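# Seat the hose connector fully on the tap

## Task

Slide the hose connector onto the tap until it is fully seated, and make sure the pipe frame is still upright afterwards.

## Robot and tools

Robot: two arms, left_arm and right_arm, each ending in a five-finger hand. right_arm has a right hand; left_arm has its mirror-image left hand. Bases in the scene frame: left_arm at (+0.054, +0.317, 0) m, quat_wxyz (+1.000, 0, 0, +0.024); right_arm at (-0.051, -0.326, 0) m, quat_wxyz (+1.000, 0, 0, -0.018). A camera stand is fixed behind the arms. A loose object may occasionally get a brief push from outside.

Frames. Scene frame: origin at table-top height, halfway between the nominal bases, +z up, +x away from the robot over the table, left_arm on the +y side (image left and right do not follow this). Reported hand positions (metres) and orientations (quat_wxyz) are in each arm's own base frame and can be off by a few cm. Fixed cameras and the table use the scene frame. Motion offsets use the axes of that arm's current Hand target.

Hand point: 0.15 m out from the wrist mounting face and 0.05 m in front of the palm. Its +z runs along the straight fingers, +y points out of the palm, and +x runs across the palm away from the thumb on the right hand (toward the thumb on the left hand). Straight fingertips reach 0.06 to 0.07 m past the point, 0.06 m behind it along -y. A wrist bracket on the little-finger side sticks out and can strike things.

Row layout (used by execute_actions and move): 28 numbers, each in [-1, 1], always for both arms. Numbers 1-14 are left_arm, 15-28 are right_arm. Per arm: dx, dy, dz, rx, ry, rz, then little, ring, middle, index, thumb_bend, thumb_turn, force_limit, speed. The first six are an offset, not a pose: a displacement from the Hand target at the start of the action or move, along that Hand target's axes; 1.0 means 0.6 m of travel or 180 degrees, and rx, ry, rz form one rotation vector. Every row of an action is measured from the same start, and sending the same offset again moves further. Six zeros re-command the current Hand target. The six finger numbers are absolute targets: -1 open or straight, +1 curled closed; thumb_turn -1 beside the palm, +1 across in front of the palm. force_limit maps -1 to about 0 N and +1 to 10 N (15 N for the two thumb motors). speed rises from nearly 0 at -1 to full at +0.48 and stays full to +1; gentle grips want speed about -0.94 or lower. To leave a hand alone, resend the last eight hand numbers you sent; if none yet, send its hand_measured six values plus hand_force_limit and hand_speed. With the thumb in front, the hand grips objects about 0.035 to 0.065 m thick, or a handle down to 0.025 m.

Tools:
- execute_actions(actions, cameras): actions is a list of up to 15 actions; each action is a table of up to 15 rows of 28 numbers, one row per 1/30 s step, 15 steps (0.5 s) per action; a short table repeats its last row. An empty list returns images.
- move(target, speed, blend, blocking, cameras): target is one 28-number row or up to 15 rows; every row is an offset from the same starting Hand targets. speed in m/s, 0.002 to 4.3, default 0.25 (turning up to twice that in rad/s), one number or one per target. blend in metres rounds corners between listed targets; 0 stops at each. blocking=false returns after about 0.5 s while the move continues. Paths are straight, capped at 10 s, and do not avoid obstacles or the other arm.
- wait(seconds 0 to 10, cameras): lets time pass; a running move continues.
- stop(cameras): brakes a running move.
- zoom_image(camera, region [x0, y0, x1, y1] in pixels, at most 504 by 504): closer look at the newest image of cam_high, cam_low, cam_left_wrist or cam_right_wrist.
- show_instructions(): shows the reference pages.
- finished_scene(scene): ends the current scene, integer 1 to 2; irreversible.

Cameras: cam_high and cam_low are 504x504, the two wrist cameras 672x504; cameras defaults to none when actions run, all for an empty list, ["all"] for all.

Results: end_effector_position and end_effector_quat_wxyz, Hand target (the last commanded pose after clipping; next offsets count from it), joint positions, velocities and torques, hand_measured, hand_stopped_by (moving, target, force, stalled, fault), hand_load_n (fingertip load, positive pushing the finger open; a lost grip shows as near 0), hand_force_limit, hand_speed, motor temperatures, and the scene number. move adds a move: line with an ending such as done, off_target, moving, held or fault, plus limits=paced (pose clipped) or limits=held (steps withheld). done means at rest within 10 mm and 2 degrees; neither done nor off_target tells you about contact.

Behaviour: orientation commands are clipped to 40 degrees from the current one per step. Arms often rest 1 to 3 cm (up to 5 cm) short, usually low; resend the missing distance as an offset. A blocked arm keeps pushing until commanded back past its hand point. Joint ranges (rad): waist -2.880 to 2.880, shoulder 0.000 to 3.142, elbow 0.000 to 3.019, wrist pitch -1.693 to 1.571, wrist yaw -1.571 to 1.571, wrist roll -2.094 to 2.094.

Avoid: anything leaving the table, drops, releasing moving parts, fast impacts, hard shoves on fixed or heavy items, knocking the pipe frame over, contact or squeezing between the two hands, overloading fingers, steering a path close to an arm's own base, and long stretched or stalled pushes that heat motors (MOTOR HOT at 85 °C; at 100 °C an OVER-TEMPERATURE FAULT drops the arm).

Each tool is called after ">>>" as name(argument=value, ...) on one line, values as JSON.

Reference images:

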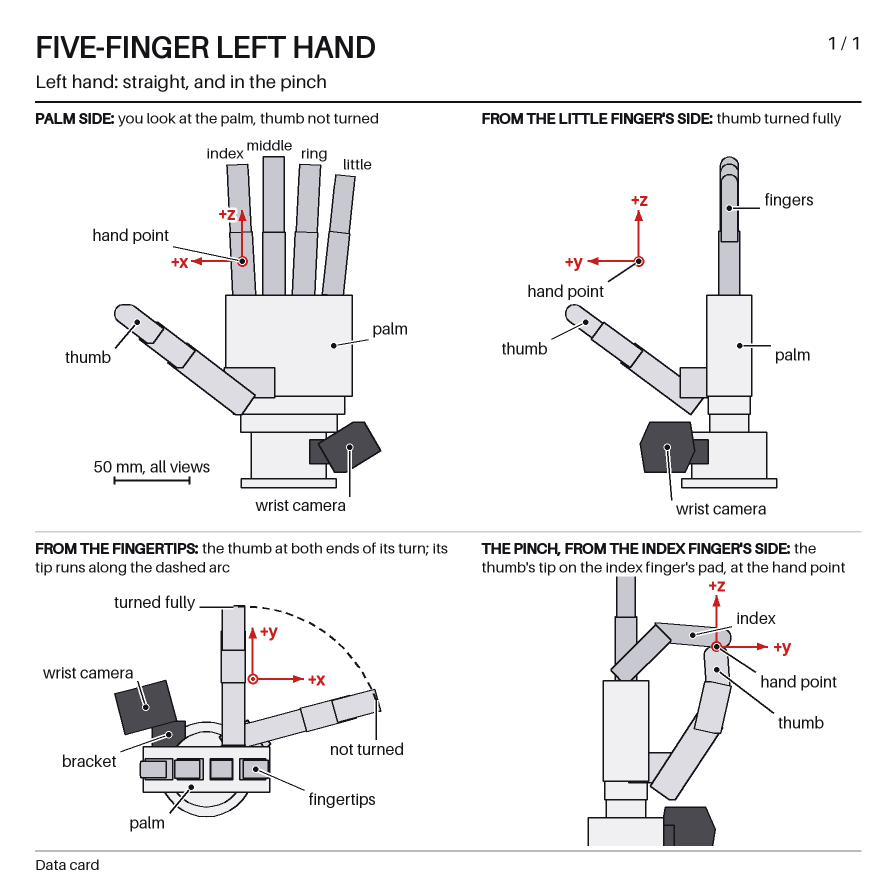

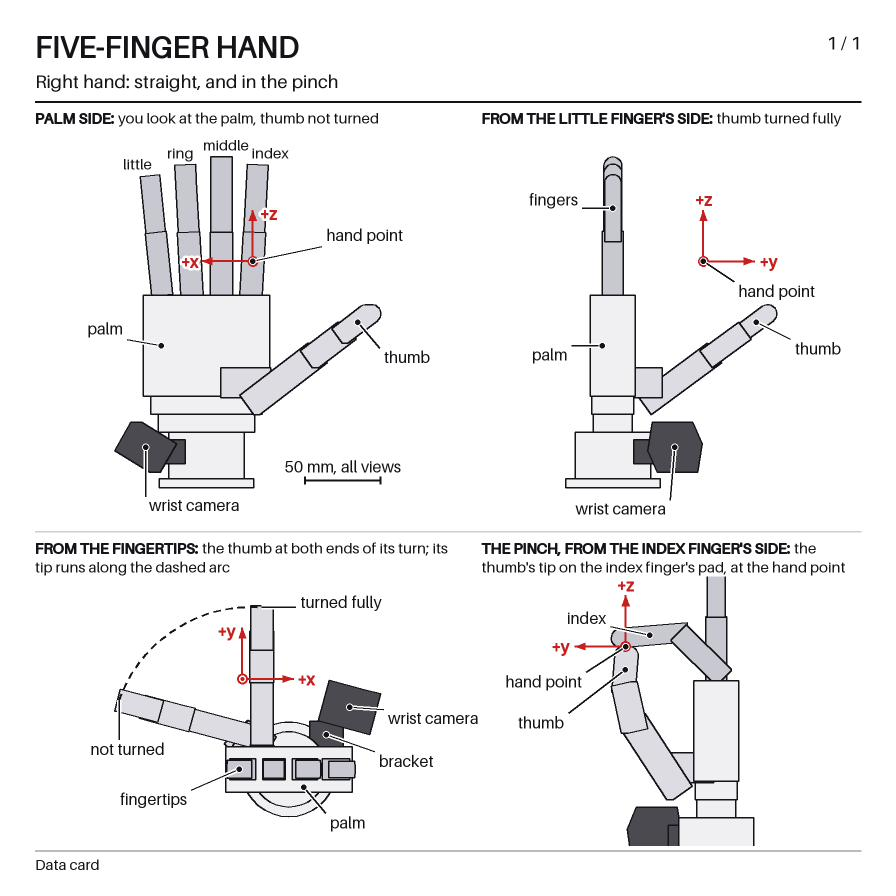

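## Session

>>> execute_actions(actions=[])

Scene clock: 0.00 s.
left_arm: end_effector_position=(+0.2391, +0.1793, +0.1131) hand_measured=(-1.000, -1.000, -1.000, -1.000, -1.000, -1.000) hand_load_n=(+0.0, +0.0, +0.0, +0.0, +0.0, +0.0) hand_stopped_by=(target, target, target, target, target, target) hand_force_limit=0.00 hand_speed=-0.80 end_effector_quat_wxyz=(+0.215, -0.411, +0.882, -0.088) | right_arm: end_effector_position=(+0.6816, +0.3735, +0.2049) hand_measured=(-1.000, -1.000, -1.000, -1.000, -1.000, -1.000) hand_load_n=(+0.0, +0.0, +0.0, -0.5, +0.0, +0.0) hand_stopped_by=(target, target, target, target, target, target) hand_force_limit=0.00 hand_speed=-0.80 end_effector_quat_wxyz=(-0.189, +0.705, +0.205, +0.652)
Joint positions: left_arm=[0.652 0.978 0.717 -0.915 0.26 1.298] | right_arm=[0.584 1.864 1.26 0.527 0.019 -1.57]
Joint velocities: within noise
Joint torques (N m): no reading
Motor temperatures (°C): left_arm=[26 31 31 25 25 23] | right_arm=[28 37 28 25 25 26]
Heat: left arm: hottest shoulder 31 °C; right arm: hottest shoulder 37 °C.
Hand target: left_arm +0.2452, +0.1840, +0.1213; +0.224, -0.409, +0.880, -0.086 | right_arm +0.6870, +0.3771, +0.2315; -0.194, +0.689, +0.200, +0.669

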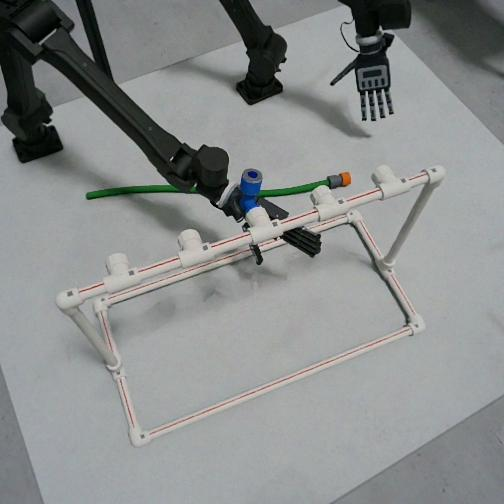

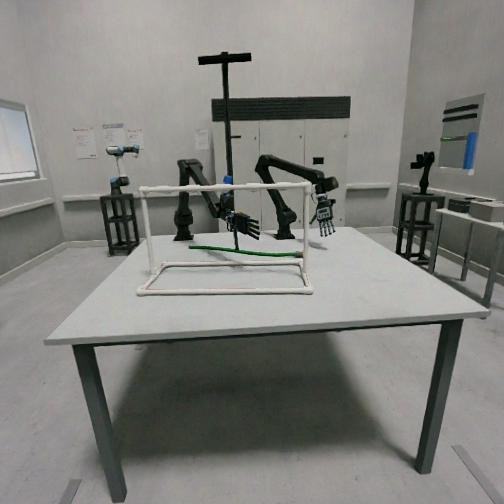

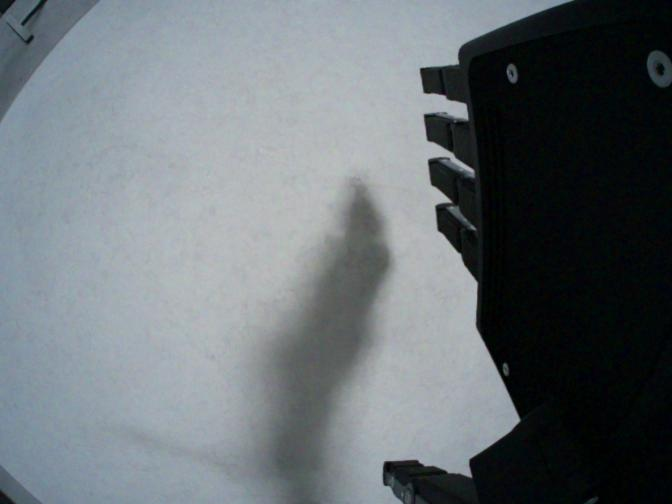

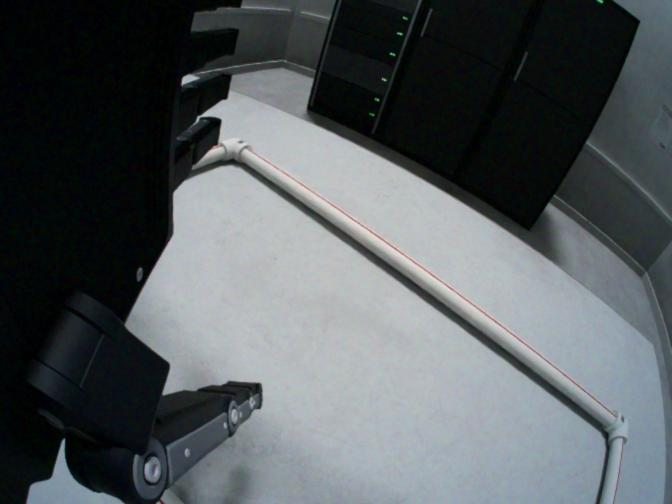

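>>> zoom_image(camera="cam_high", region=[40, 130, 290, 380])

>>> zoom_image(camera="cam_high", region=[210, 130, 460, 380])

>>> zoom_image(camera="cam_low", region=[120, 140, 350, 310])

Scaled by 2.016.

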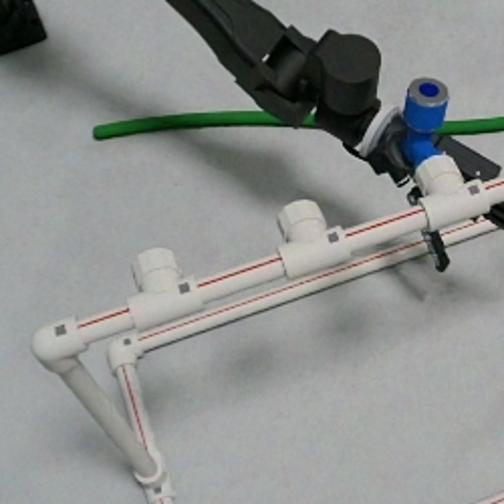

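Scaled by 2.016.

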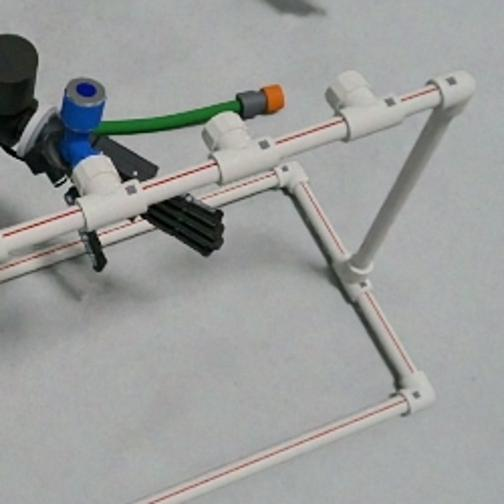

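Scaled by 2.191.

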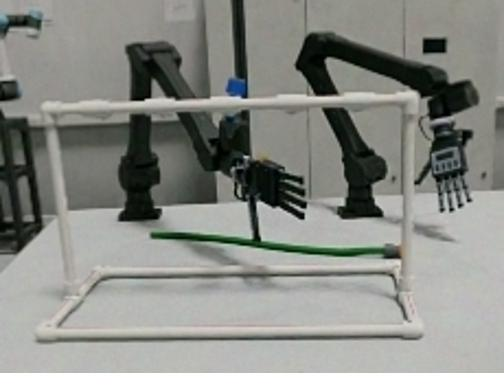

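>>> move(target=[[0,0,0,0,0,0,-1,-1,-1,-1,-1,-1,0,-0.8,0,0,-0.42,0,0,0,-1,-1,-1,-1,-1,-1,0,-0.8],[0,0,0,0,0,0,-1,-1,-1,-1,-1,-1,0,-0.8,0.33,0,-0.42,0,0,0,-1,-1,-1,-1,-1,-1,0,-0.8]], speed=0.2, blend=0.03, cameras=["all"])

Scene clock: 170.20 s.
left_arm: end_effector_position=(+0.2391, +0.1793, +0.1131) hand_measured=(-1.000, -1.000, -1.000, -1.000, -1.000, -1.000) hand_load_n=(+0.0, +0.0, +0.0, +0.0, +0.0, +0.0) hand_stopped_by=(target, target, target, target, target, target) hand_force_limit=0.00 hand_speed=-0.80 end_effector_quat_wxyz=(+0.215, -0.411, +0.882, -0.088) | right_arm: end_effector_position=(+0.4760, +0.2368, +0.4011) hand_measured=(-1.000, -1.000, -1.000, -1.000, -1.000, -1.000) hand_load_n=(+0.0, +0.0, +0.0, +0.0, +0.0, +0.0) hand_stopped_by=(target, target, target, target, target, target) hand_force_limit=0.00 hand_speed=-0.80 end_effector_quat_wxyz=(-0.186, +0.706, +0.203, +0.653)
Joint positions: left_arm=[0.652 0.978 0.717 -0.915 0.26 1.298] | right_arm=[0.587 1.027 0.931 0.017 0.03 -1.57]
Joint torques (N m): left_arm=[2.55 -3.25 12.23 1.84 0.24 0.09] | right_arm=[1.26 -7.65 14.02 2 0.01 -0.08]
Motor temperatures (°C): left_arm=[25 31 39 25 25 23] | right_arm=[27 42 34 25 25 26]
Heat: left arm: hottest elbow 39 °C; right arm: hottest shoulder 42 °C.
Hand target: left_arm +0.2452, +0.1840, +0.1213; +0.224, -0.409, +0.880, -0.086 | right_arm +0.4793, +0.2454, +0.4373; -0.194, +0.689, +0.200, +0.669
Off the commanded pose: left_arm 0.011 m, 1 deg | right_arm 0.037 m, 3 deg.
move: off_target (left_arm, right_arm)
camera_calibration:
cam_right_wrist: T_world_to_cam=[[0.505147, -0.81814, 0.274724, -0.161231], [-0.453499, -0.522466, -0.722058, 0.615137], [0.734279, 0.240159, -0.634948, -0.0414615], [0, 0, 0, 1]] pos_world=[0.390853, 0.199436, 0.462133]

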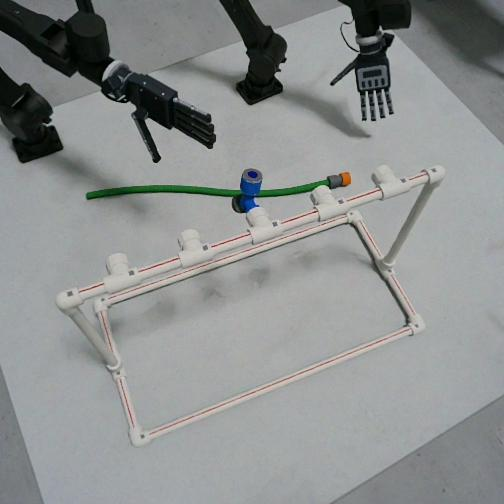

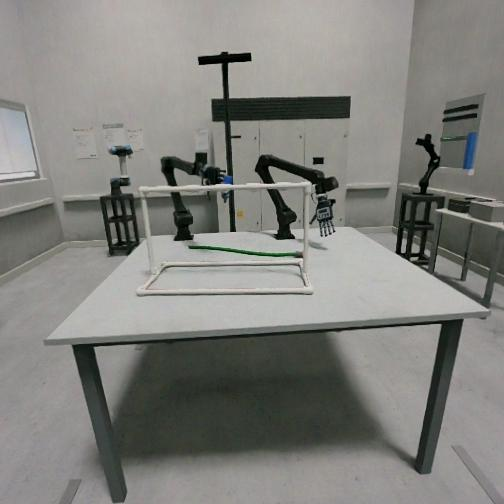

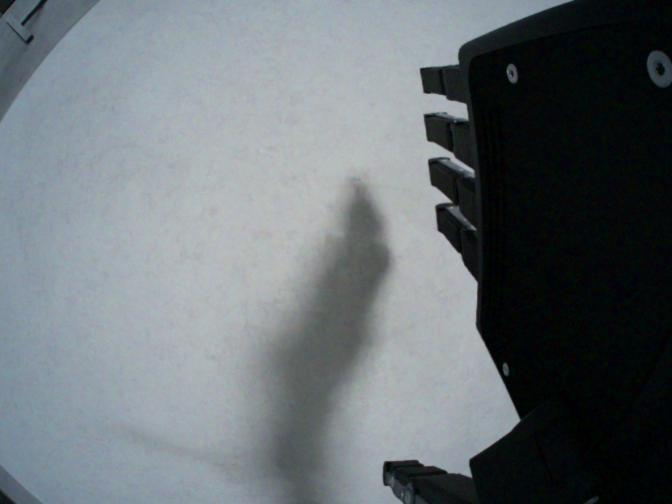

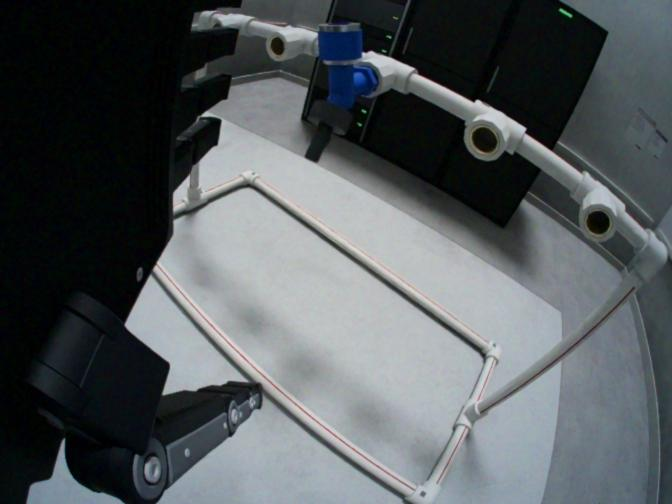

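>>> zoom_image(camera="cam_right_wrist", region=[250, 0, 450, 180])

>>> zoom_image(camera="cam_high", region=[200, 140, 300, 240])

>>> zoom_image(camera="cam_high", region=[290, 140, 390, 240])

Scaled by 2.520 from the camera's 672x504 image, which has a finer 960x720 frame.

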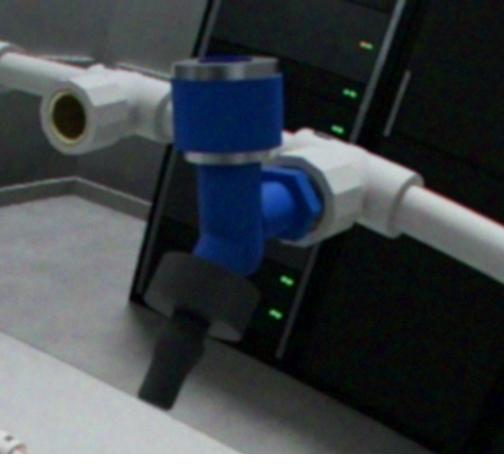

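Scaled by 5.040.

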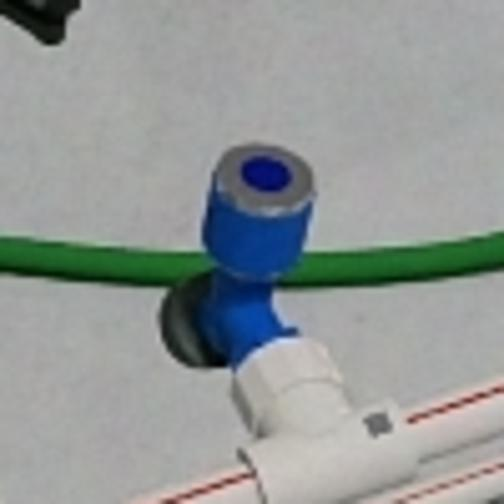

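Scaled by 5.040.

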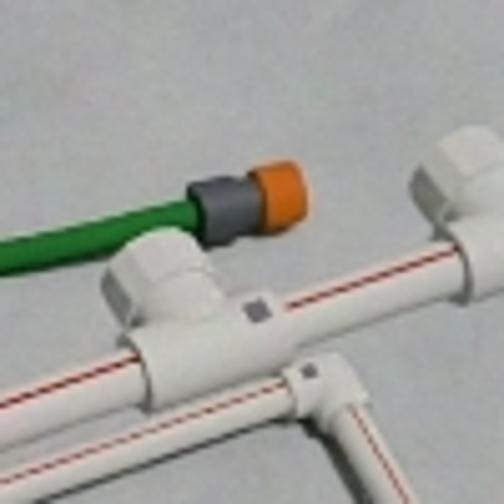

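>>> move(target=[-0.1242,-0.2465,0.0848,-0.0737,0.2455,-0.2576,-1,-1,-1,-1,-1,-1,0,-0.8,0,0,0,0,0,0,-1,-1,-1,-1,-1,-1,0,-0.8], cameras=["all"])

Scene clock: 220.70 s.
left_arm: end_effector_position=(+0.3986, +0.1430, +0.1484) hand_measured=(-1.000, -1.000, -1.000, -1.000, -1.000, -1.000) hand_load_n=(+0.0, +0.0, +0.0, +0.0, +0.0, +0.0) hand_stopped_by=(target, target, target, target, target, target) hand_force_limit=0.00 hand_speed=-0.80 end_effector_quat_wxyz=(+0.212, +0.673, -0.676, +0.212) | right_arm: end_effector_position=(+0.4760, +0.2368, +0.4011) hand_measured=(-1.000, -1.000, -1.000, -1.000, -1.000, -1.000) hand_load_n=(+0.0, +0.0, +0.0, +0.0, +0.0, +0.0) hand_stopped_by=(target, target, target, target, target, target) hand_force_limit=0.00 hand_speed=-0.80 end_effector_quat_wxyz=(-0.186, +0.706, +0.203, +0.653)
Joint positions: left_arm=[0.547 1.868 1.568 -1.619 0.509 0.643] | right_arm=[0.587 1.027 0.931 0.017 0.03 -1.57]
Joint torques (N m): left_arm=[1.96 -14.04 12.92 -0.5 0.56 -0.04] | right_arm=[1.2 -7.59 14.02 2 0.01 -0.08]
Motor temperatures (°C): left_arm=[25 31 40 25 25 23] | right_arm=[27 39 42 25 25 26]
Heat: left arm: hottest elbow 40 °C; right arm: hottest elbow 42 °C.
Hand target: left_arm +0.4116, +0.1458, +0.1501; +0.211, +0.674, -0.676, +0.211 | right_arm +0.4793, +0.2454, +0.4374; -0.194, +0.689, +0.200, +0.669
Off the commanded pose: left_arm 0.014 m, 0 deg | right_arm 0.037 m, 3 deg.
move: off_target (left_arm, right_arm)
camera_calibration:
cam_left_wrist: T_world_to_cam=[[0.975376, -0.192987, 0.106757, -0.376824], [-0.191178, -0.498491, 0.845552, 0.0397167], [-0.109963, -0.845141, -0.523111, 0.357371], [0, 0, 0, 1]] pos_world=[0.414435, 0.249105, 0.193591]
cam_right_wrist: T_world_to_cam=[[0.505147, -0.81814, 0.274724, -0.161231], [-0.453499, -0.522466, -0.722058, 0.615137], [0.734279, 0.240159, -0.634948, -0.0414615], [0, 0, 0, 1]] pos_world=[0.390853, 0.199436, 0.462133]

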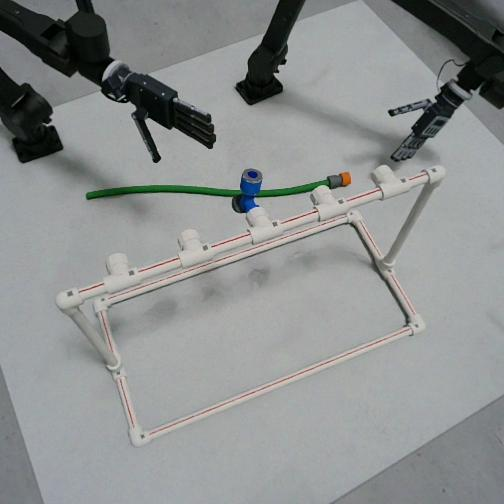

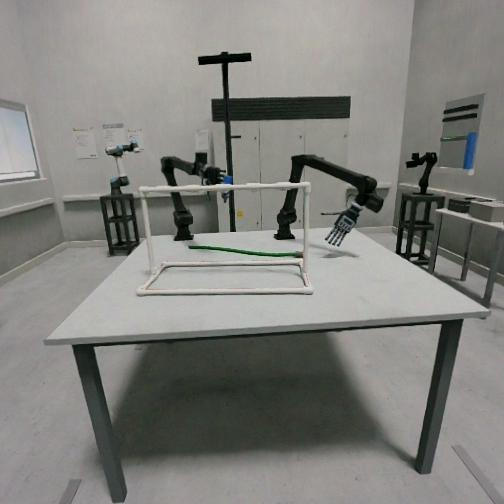

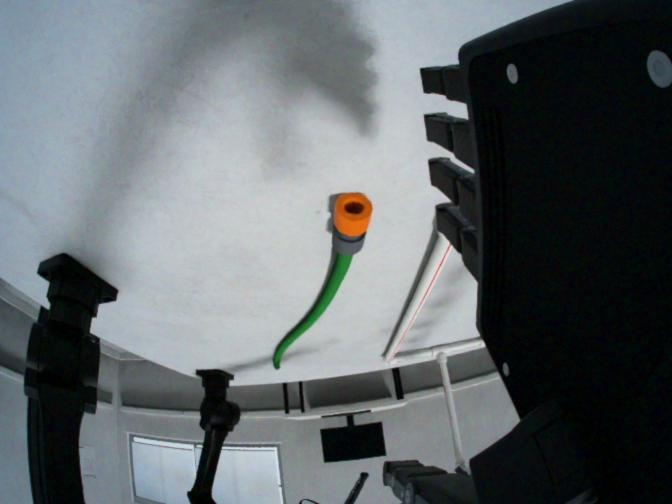

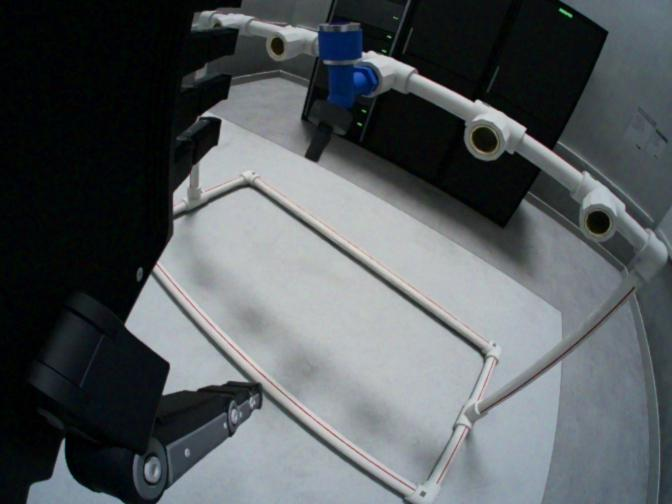

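>>> zoom_image(camera="cam_left_wrist", region=[300, 170, 400, 270])

Scaled by 5.040 from the camera's 672x504 image, which has a finer 960x720 frame.

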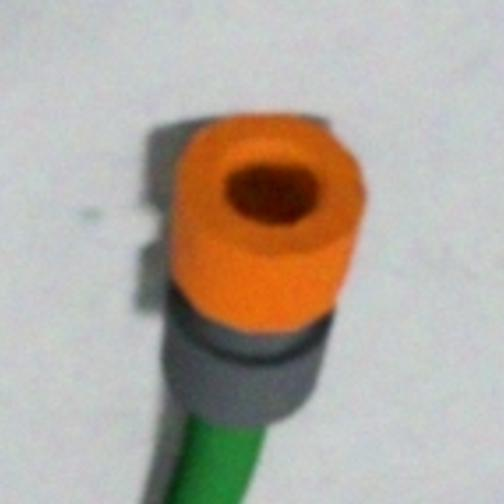

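>>> zoom_image(camera="cam_low", region=[190, 150, 290, 250])

Scaled by 5.040.

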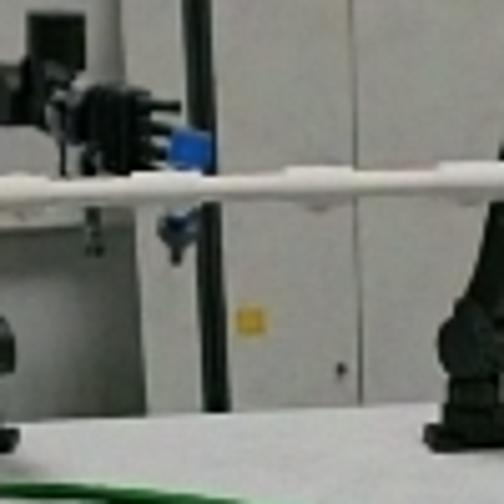

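>>> move(target=[[0.095,0,-0.1367,0,0,0,-1,-1,-1,-1,-1,-1,0,-0.8,0,0.25,-0.25,0,0,0,-1,-1,-1,-1,-1,-1,0,-0.8],[0.7407,0.056,0.1218,0.4254,-0.0269,0.2628,-1,-1,-1,-1,-1,-1,0,-0.8,0,0.25,-0.25,0,0,0,-1,-1,-1,-1,-1,-1,0,-0.8]], blend=0.02, cameras=["all"])

Scene clock: 422.20 s.
left_arm: end_effector_position=(+0.3762, -0.2578, +0.3526) hand_measured=(-1.000, -1.000, -1.000, -1.000, -1.000, -1.000) hand_load_n=(+0.0, +0.0, +0.0, +0.0, +0.0, -0.5) hand_stopped_by=(target, target, target, target, target, target) hand_force_limit=0.00 hand_speed=-0.80 end_effector_quat_wxyz=(+0.360, -0.364, +0.603, -0.612) | right_arm: end_effector_position=(+0.4340, +0.0427, +0.4389) hand_measured=(-1.000, -1.000, -1.000, -1.000, -1.000, -1.000) hand_load_n=(+0.0, +0.0, +0.0, +0.0, +0.0, +0.0) hand_stopped_by=(target, target, target, target, target, target) hand_force_limit=0.00 hand_speed=-0.80 end_effector_quat_wxyz=(-0.201, +0.689, +0.199, +0.667)
Joint positions: left_arm=[-0.557 0.795 0.695 0.108 -0.061 -0.011] | right_arm=[-0.047 0.734 0.85 -0.153 -0.62 -1.58]
Joint torques (N m): left_arm=[1.96 -1.2 10.55 3.85 -0.04 0.19] | right_arm=[-0.32 -3.9 9.28 1.88 -0.22 -0.22]
Motor temperatures (°C): left_arm=[25 35 46 25 25 23] | right_arm=[26 37 47 24 24 25]
Heat: left arm: hottest elbow 46 °C; right arm: hottest elbow 47 °C.
Hand target: left_arm +0.3771, -0.2611, +0.3430; +0.361, -0.360, +0.609, -0.608 | right_arm +0.4331, +0.0385, +0.4420; -0.194, +0.689, +0.200, +0.669
Off the commanded pose: left_arm 0.010 m, 1 deg | right_arm 0.005 m, 1 deg.
move: done
camera_calibration:
cam_left_wrist: T_world_to_cam=[[-0.0849854, -0.185603, 0.978943, -0.360904], [-0.784412, -0.593366, -0.180597, 0.22354], [0.614391, -0.783242, -0.0951618, -0.284446], [0, 0, 0, 1]] pos_world=[0.319437, -0.157134, 0.366607]
cam_right_wrist: T_world_to_cam=[[0.508473, -0.820622, 0.260836, -0.304426], [-0.420247, -0.500892, -0.756637, 0.521843], [0.751563, 0.275114, -0.599554, 0.0354383], [0, 0, 0, 1]] pos_world=[0.347461, 0.00181833, 0.495498]

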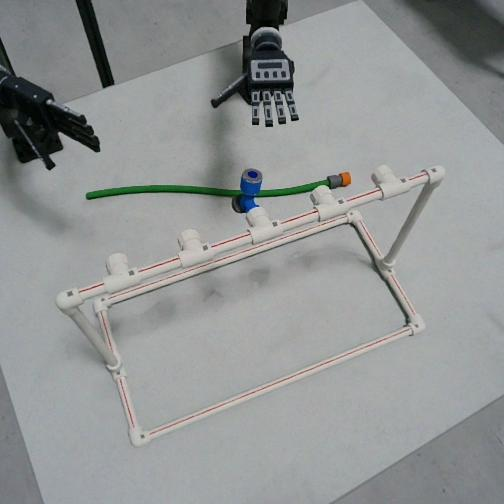

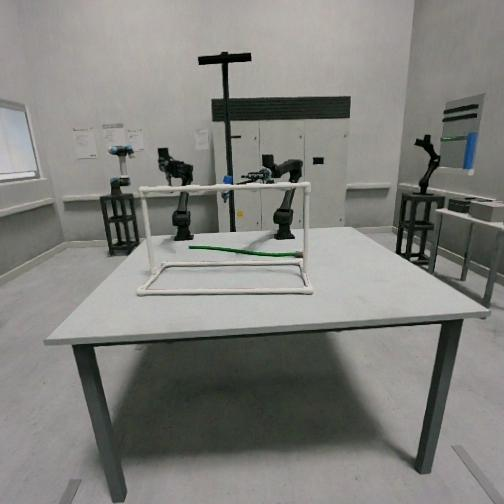

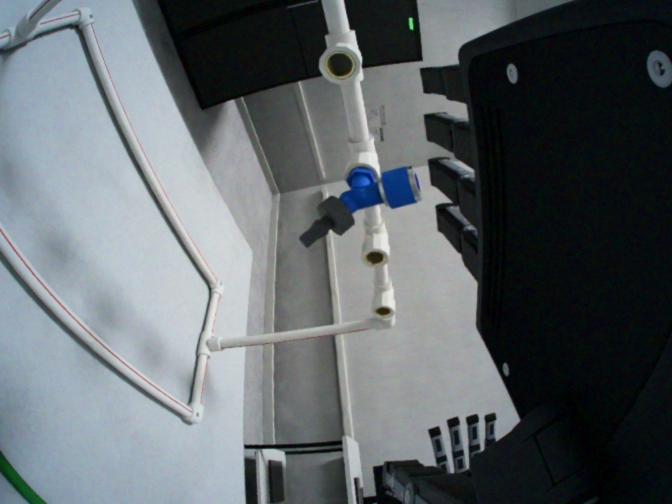

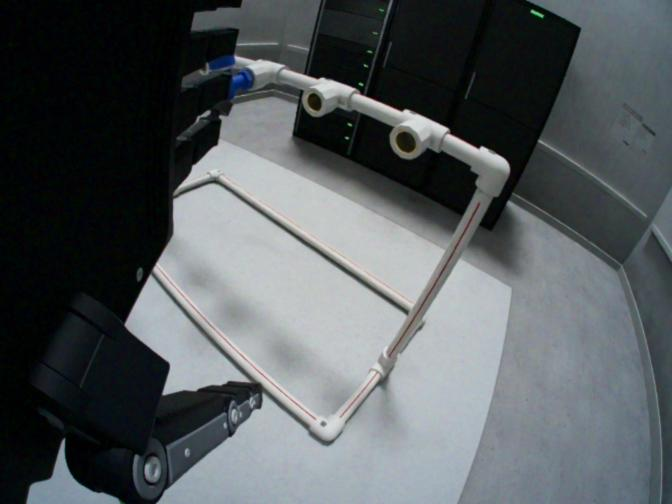

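>>> zoom_image(camera="cam_left_wrist", region=[280, 130, 440, 270])

Scaled by 3.150 from the camera's 672x504 image, which has a finer 960x720 frame.

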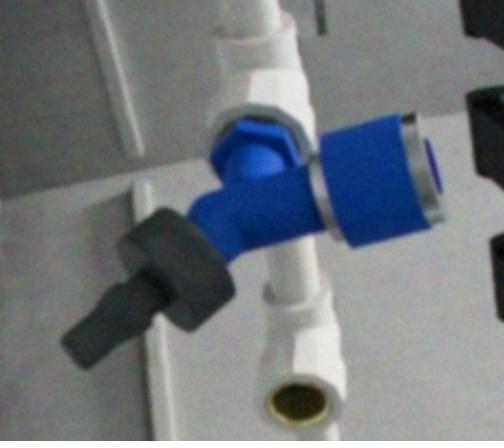

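>>> move(target=[-0.3702,0.3217,-0.1642,-0.2481,-0.0875,-0.0362,-1,-1,-1,-1,-1,1,0,-0.3,0,0,0,0,0,0,-1,-1,-1,-1,-1,1,0,-0.3], cameras=["all"])

Scene clock: 614.53 s.
left_arm: end_effector_position=(+0.3805, -0.0239, +0.1306) hand_measured=(-1.000, -1.000, -1.000, -1.000, -1.000, +1.000) hand_load_n=(+0.0, +0.0, +0.0, +0.0, +0.0, +0.0) hand_stopped_by=(target, target, target, target, target, target) hand_force_limit=0.00 hand_speed=-0.30 end_effector_quat_wxyz=(+0.227, -0.587, +0.720, -0.293) | right_arm: end_effector_position=(+0.4340, +0.0428, +0.4390) hand_measured=(-1.000, -1.000, -1.000, -1.000, -1.000, +1.000) hand_load_n=(+0.0, +0.0, +0.0, +0.0, +0.0, +0.5) hand_stopped_by=(target, target, target, target, target, target) hand_force_limit=0.00 hand_speed=-0.30 end_effector_quat_wxyz=(-0.200, +0.689, +0.200, +0.667)
Joint positions: left_arm=[0.094 1.044 0.712 -0.505 0.218 0.213] | right_arm=[-0.047 0.734 0.85 -0.153 -0.621 -1.582]
Joint torques (N m): left_arm=[3.25 -3.84 15.57 1.91 0.14 0.21] | right_arm=[-0.26 -3.96 9.26 1.85 -0.2 -0.19]
Motor temperatures (°C): left_arm=[25 31 40 25 25 23] | right_arm=[26 35 38 24 24 25]
Heat: left arm: hottest elbow 40 °C; right arm: hottest elbow 38 °C.
Hand target: left_arm +0.3976, -0.0187, +0.1503; +0.242, -0.580, +0.719, -0.297 | right_arm +0.4331, +0.0385, +0.4420; -0.194, +0.689, +0.200, +0.669
Off the commanded pose: left_arm 0.027 m, 2 deg | right_arm 0.005 m, 1 deg.
move: off_target (left_arm)
camera_calibration:
cam_left_wrist: T_world_to_cam=[[0.664978, -0.349953, 0.659801, -0.347405], [-0.593276, -0.78415, 0.182024, 0.200951], [0.453683, -0.512486, -0.729061, 0.0253879], [0, 0, 0, 1]] pos_world=[0.338718, 0.0490113, 0.21115]
cam_right_wrist: T_world_to_cam=[[0.508768, -0.819733, 0.263045, -0.305517], [-0.418947, -0.50267, -0.756179, 0.521252], [0.75209, 0.274518, -0.599167, 0.0351729], [0, 0, 0, 1]] pos_world=[0.347361, 0.00191915, 0.495599]

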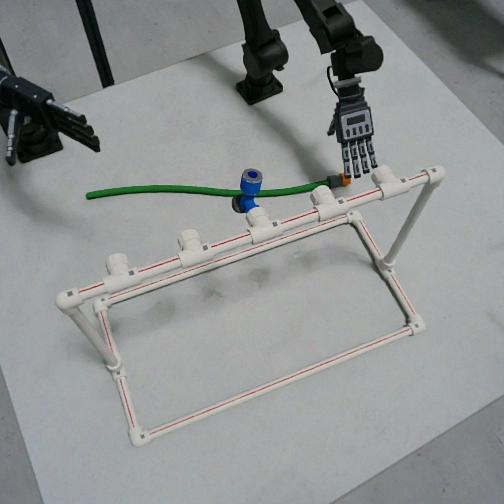

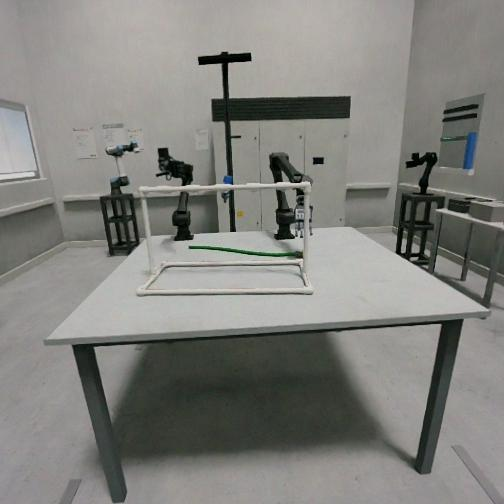

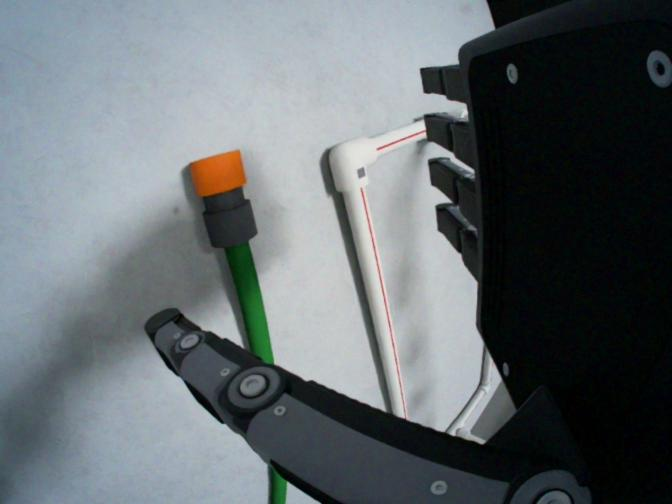

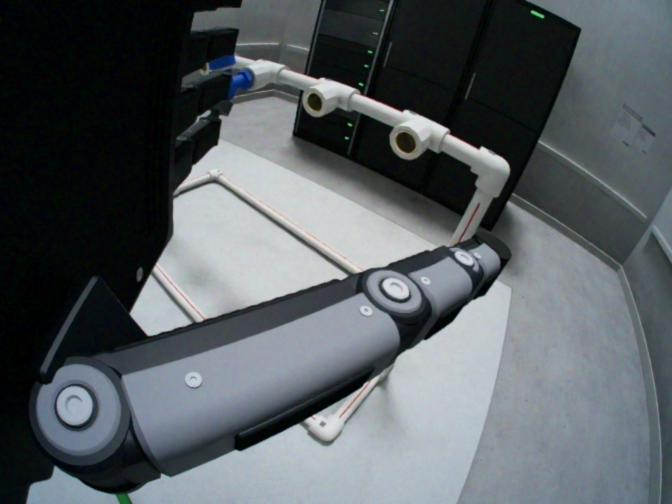

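>>> move(target=[-0.0173,0.0395,0.0785,0,0,0,-1,-1,-1,-1,-1,1,0,-0.3,0,0,0,0,0,0,-1,-1,-1,-1,-1,1,0,-0.3], speed=0.12, cameras=["cam_left_wrist"])

Scene clock: 637.50 s.
left_arm: end_effector_position=(+0.4134, -0.0155, +0.1054) hand_measured=(-1.000, -1.000, -1.000, -1.000, -1.000, +1.000) hand_load_n=(+0.0, +0.0, +0.0, +0.0, +0.0, +0.0) hand_stopped_by=(target, target, target, target, target, target) hand_force_limit=0.00 hand_speed=-0.30 end_effector_quat_wxyz=(+0.240, -0.582, +0.717, -0.299) | right_arm: end_effector_position=(+0.4340, +0.0428, +0.4390) hand_measured=(-1.000, -1.000, -1.000, -1.000, -1.000, +1.000) hand_load_n=(+0.0, +0.0, +0.0, +0.0, +0.0, +0.5) hand_stopped_by=(target, target, target, target, target, target) hand_force_limit=0.00 hand_speed=-0.30 end_effector_quat_wxyz=(-0.200, +0.689, +0.200, +0.667)
Joint positions: left_arm=[0.109 1.163 0.712 -0.358 0.226 0.224] | right_arm=[-0.047 0.734 0.85 -0.153 -0.621 -1.582]
Joint torques (N m): left_arm=[3.31 -4.89 10.19 3.22 0.28 0.21] | right_arm=[-0.26 -3.84 9.25 1.88 -0.21 -0.2]
Heat: left arm: hottest elbow 42 °C; right arm: hottest elbow 38 °C.
Hand target: left_arm +0.4160, -0.0119, +0.1002; +0.241, -0.580, +0.719, -0.297 | right_arm +0.4331, +0.0385, +0.4420; -0.194, +0.689, +0.200, +0.669
Off the commanded pose: left_arm 0.007 m, 0 deg | right_arm 0.005 m, 1 deg.
move: done
camera_calibration:
cam_left_wrist: T_world_to_cam=[[0.645197, -0.352615, 0.677778, -0.343477], [-0.597345, -0.785911, 0.15976, 0.235734], [0.476339, -0.507944, -0.7177, -0.0140546], [0, 0, 0, 1]] pos_world=[0.36912, 0.0570119, 0.185053]
Images, in order (width x height): cam_left_wrist 672x504.

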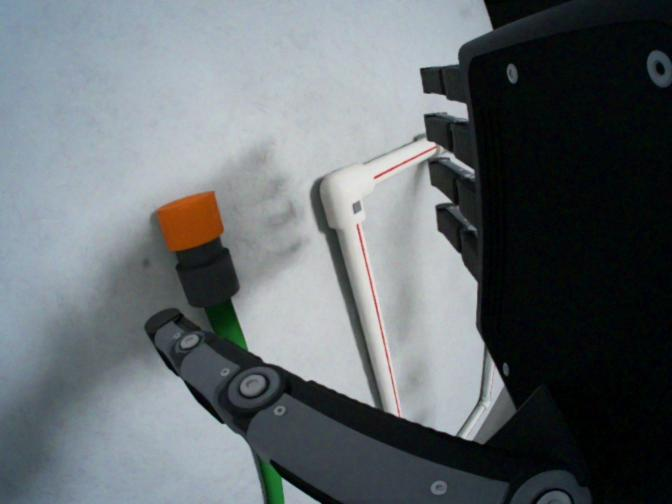

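>>> move(target=[0.0017,0.0815,0.0482,0,0,0,-1,-1,-1,-1,-1,1,0,-0.3,0,0,0,0,0,0,-1,-1,-1,-1,-1,1,0,-0.3], speed=0.1, cameras=["cam_left_wrist","cam_high"])

Scene clock: 659.50 s.
left_arm: end_effector_position=(+0.4044, -0.0131, +0.0544) hand_measured=(-1.000, -1.000, -1.000, -1.000, -1.000, +1.000) hand_load_n=(+0.0, +0.0, -0.5, +0.0, +0.0, +0.0) hand_stopped_by=(target, target, target, target, target, target) hand_force_limit=0.00 hand_speed=-0.30 end_effector_quat_wxyz=(+0.244, -0.580, +0.716, -0.302) | right_arm: end_effector_position=(+0.4340, +0.0428, +0.4390) hand_measured=(-1.000, -1.000, -1.000, -1.000, -1.000, +1.000) hand_load_n=(+0.0, +0.0, +0.0, +0.0, +0.0, +0.5) hand_stopped_by=(target, target, target, target, target, target) hand_force_limit=0.00 hand_speed=-0.30 end_effector_quat_wxyz=(-0.200, +0.689, +0.200, +0.667)
Joint positions: left_arm=[0.119 1.224 0.6 -0.177 0.234 0.233] | right_arm=[-0.047 0.734 0.85 -0.153 -0.621 -1.582]
Joint torques (N m): left_arm=[3.31 -4.95 8.57 3.19 0.29 0.21] | right_arm=[-0.26 -3.78 9.25 1.84 -0.19 -0.2]
Heat: left arm: hottest elbow 41 °C; right arm: hottest elbow 38 °C.
Hand target: left_arm +0.4021, -0.0099, +0.0452; +0.242, -0.580, +0.719, -0.297 | right_arm +0.4331, +0.0385, +0.4420; -0.194, +0.689, +0.200, +0.669
Off the commanded pose: left_arm 0.010 m, 1 deg | right_arm 0.005 m, 1 deg.
move: done
camera_calibration:
cam_left_wrist: T_world_to_cam=[[0.638306, -0.354108, 0.683501, -0.299771], [-0.599707, -0.78543, 0.153138, 0.241667], [0.482615, -0.507649, -0.713705, -0.0479638], [0, 0, 0, 1]] pos_world=[0.359423, 0.0593122, 0.133654]
Images, in order (width x height): cam_high 504x504, cam_left_wrist 672x504.

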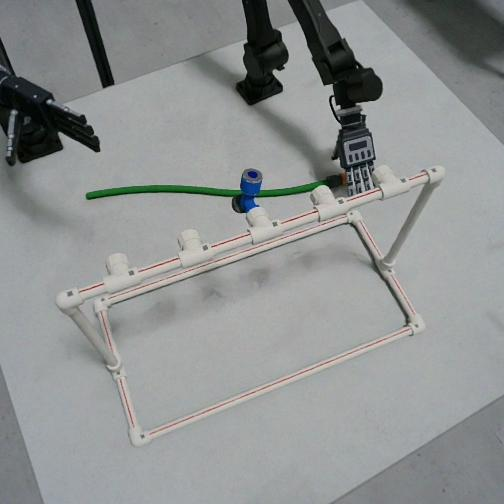

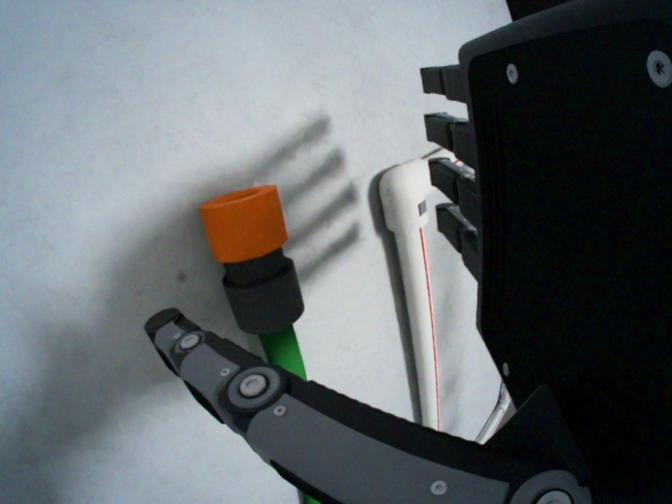

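>>> move(target=[0,0,0,0,0,0,-0.5,-0.5,-0.5,-0.5,-1,1,0,-0.3,0,0,0,0,0,0,-1,-1,-1,-1,-1,1,0,-0.3], speed=0.1, cameras=["cam_left_wrist"])

Scene clock: 684.10 s.
left_arm: end_effector_position=(+0.4046, -0.0130, +0.0545) hand_measured=(-0.500, -0.500, -0.500, -0.500, -1.000, +1.000) hand_load_n=(+0.0, +0.0, +0.0, +0.0, +0.0, +0.0) hand_stopped_by=(target, target, target, target, target, target) hand_force_limit=0.00 hand_speed=-0.30 end_effector_quat_wxyz=(+0.244, -0.580, +0.716, -0.302) | right_arm: end_effector_position=(+0.4340, +0.0428, +0.4390) hand_measured=(-1.000, -1.000, -1.000, -1.000, -1.000, +1.000) hand_load_n=(+0.0, +0.0, +0.0, +0.0, +0.0, +0.0) hand_stopped_by=(target, target, target, target, target, target) hand_force_limit=0.00 hand_speed=-0.30 end_effector_quat_wxyz=(-0.200, +0.689, +0.200, +0.667)
Joint positions: left_arm=[0.119 1.224 0.6 -0.177 0.234 0.233] | right_arm=[-0.047 0.734 0.85 -0.153 -0.621 -1.582]
Joint torques (N m): left_arm=[3.31 -4.89 8.55 3.17 0.27 0.2] | right_arm=[-0.21 -3.9 9.21 1.85 -0.19 -0.2]
Heat: left arm: hottest elbow 40 °C; right arm: hottest elbow 38 °C.
Hand target: left_arm +0.4021, -0.0098, +0.0452; +0.242, -0.580, +0.719, -0.297 | right_arm +0.4331, +0.0385, +0.4420; -0.194, +0.689, +0.200, +0.669
Off the commanded pose: left_arm 0.010 m, 1 deg | right_arm 0.005 m, 1 deg.
move: done
camera_calibration:
cam_left_wrist: T_world_to_cam=[[0.637688, -0.354544, 0.683851, -0.299703], [-0.600017, -0.785347, 0.152349, 0.241924], [0.483046, -0.507474, -0.713538, -0.0481284], [0, 0, 0, 1]] pos_world=[0.359524, 0.0593123, 0.133754]
Images, in order (width x height): cam_left_wrist 672x504.

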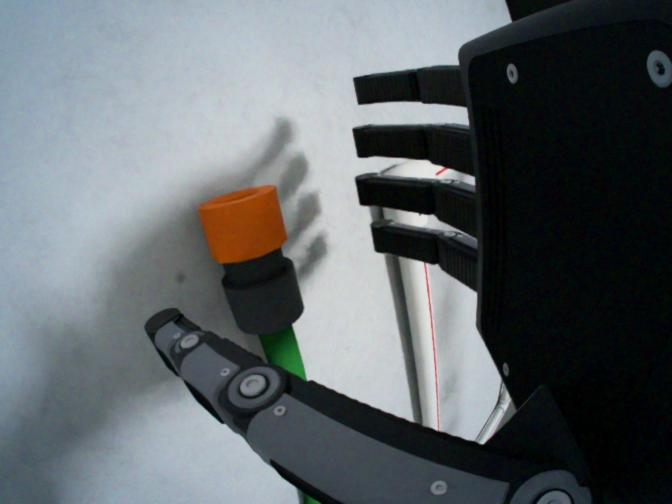

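>>> move(target=[0.003,0.0323,0.0247,0,0,0,-0.5,-0.5,-0.5,-0.5,-1,1,0,-0.3,0,0,0,0,0,0,-1,-1,-1,-1,-1,1,0,-0.3], speed=0.05, cameras=["cam_left_wrist"])

Scene clock: 695.60 s.
left_arm: end_effector_position=(+0.4018, -0.0134, +0.0304) hand_measured=(-0.500, -0.500, -0.500, -0.500, -1.000, +1.000) hand_load_n=(+0.0, +0.0, +0.0, +0.0, +0.0, +0.0) hand_stopped_by=(target, target, target, target, target, target) hand_force_limit=0.00 hand_speed=-0.30 end_effector_quat_wxyz=(+0.244, -0.580, +0.716, -0.302) | right_arm: end_effector_position=(+0.4340, +0.0428, +0.4390) hand_measured=(-1.000, -1.000, -1.000, -1.000, -1.000, +1.000) hand_load_n=(+0.0, +0.0, +0.0, +0.0, +0.0, +0.5) hand_stopped_by=(target, target, target, target, target, target) hand_force_limit=0.00 hand_speed=-0.30 end_effector_quat_wxyz=(-0.200, +0.689, +0.200, +0.667)
Joint positions: left_arm=[0.119 1.272 0.558 -0.086 0.234 0.233] | right_arm=[-0.047 0.734 0.85 -0.153 -0.621 -1.582]
Joint torques (N m): left_arm=[3.14 -5.07 7.98 3.19 0.22 0.19] | right_arm=[-0.21 -4.07 9.22 1.88 -0.2 -0.2]
Heat: left arm: hottest elbow 40 °C; right arm: hottest elbow 38 °C.
Hand target: left_arm +0.3986, -0.0109, +0.0210; +0.242, -0.580, +0.719, -0.297 | right_arm +0.4331, +0.0385, +0.4420; -0.194, +0.689, +0.200, +0.669
Off the commanded pose: left_arm 0.010 m, 1 deg | right_arm 0.005 m, 1 deg.
move: done
camera_calibration:
cam_left_wrist: T_world_to_cam=[[0.63744, -0.354571, 0.684068, -0.281413], [-0.600066, -0.785359, 0.152091, 0.243666], [0.483312, -0.507435, -0.713386, -0.0641901], [0, 0, 0, 1]] pos_world=[0.356624, 0.0590123, 0.109654]
Images, in order (width x height): cam_left_wrist 672x504.

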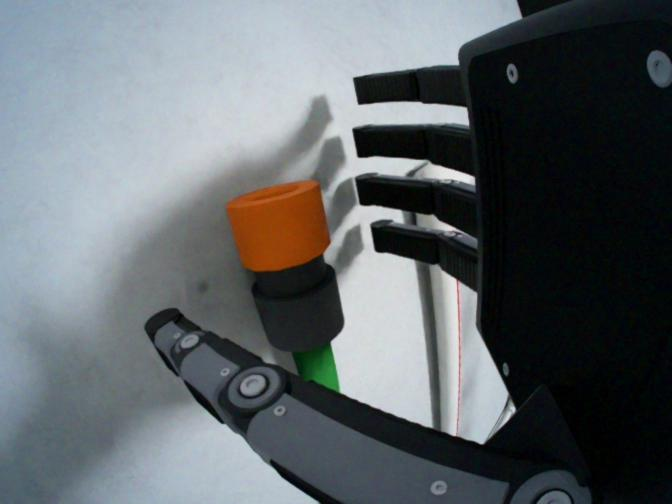

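>>> move(target=[0,0,0,0,0,0,-0.1,-0.1,0.4,0.4,0.3,1,-0.4,-0.8,0,0,0,0,0,0,-1,-1,-1,-1,-1,1,0,-0.3], speed=0.05, cameras=["cam_left_wrist"])

Scene clock: 710.27 s.
left_arm: end_effector_position=(+0.4023, -0.0133, +0.0306) hand_measured=(-0.100, -0.100, +0.126, +0.218, -0.682, +1.000) hand_load_n=(+0.0, +0.0, +3.0, +2.5, +7.5, -0.5) hand_stopped_by=(target, target, force, force, force, target) hand_force_limit=-0.40 hand_speed=-0.80 end_effector_quat_wxyz=(+0.245, -0.580, +0.716, -0.303) | right_arm: end_effector_position=(+0.4340, +0.0428, +0.4390) hand_measured=(-1.000, -1.000, -1.000, -1.000, -1.000, +1.000) hand_load_n=(+0.0, +0.0, +0.0, +0.0, +0.0, +0.5) hand_stopped_by=(target, target, target, target, target, target) hand_force_limit=0.00 hand_speed=-0.30 end_effector_quat_wxyz=(-0.200, +0.689, +0.200, +0.667)
Joint positions: left_arm=[0.119 1.272 0.558 -0.084 0.234 0.233] | right_arm=[-0.047 0.734 0.85 -0.153 -0.621 -1.582]
Joint torques (N m): left_arm=[3.14 -5.13 7.97 3.08 0.21 0.19] | right_arm=[-0.09 -3.9 9.25 1.87 -0.21 -0.19]
Heat: left arm: hottest elbow 40 °C; right arm: hottest elbow 38 °C.
Hand target: left_arm +0.3986, -0.0109, +0.0210; +0.242, -0.580, +0.719, -0.297 | right_arm +0.4331, +0.0385, +0.4420; -0.194, +0.689, +0.200, +0.669
Off the commanded pose: left_arm 0.011 m, 1 deg | right_arm 0.005 m, 1 deg.
move: off_target (left_arm)
camera_calibration:
cam_left_wrist: T_world_to_cam=[[0.635842, -0.354788, 0.685442, -0.281304], [-0.600445, -0.78538, 0.15048, 0.244205], [0.484943, -0.507252, -0.712408, -0.0650126], [0, 0, 0, 1]] pos_world=[0.357024, 0.0590124, 0.109754]
Images, in order (width x height): cam_left_wrist 672x504.

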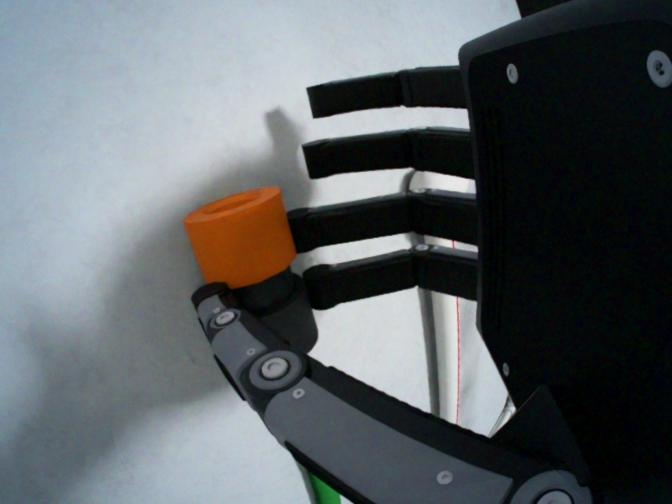

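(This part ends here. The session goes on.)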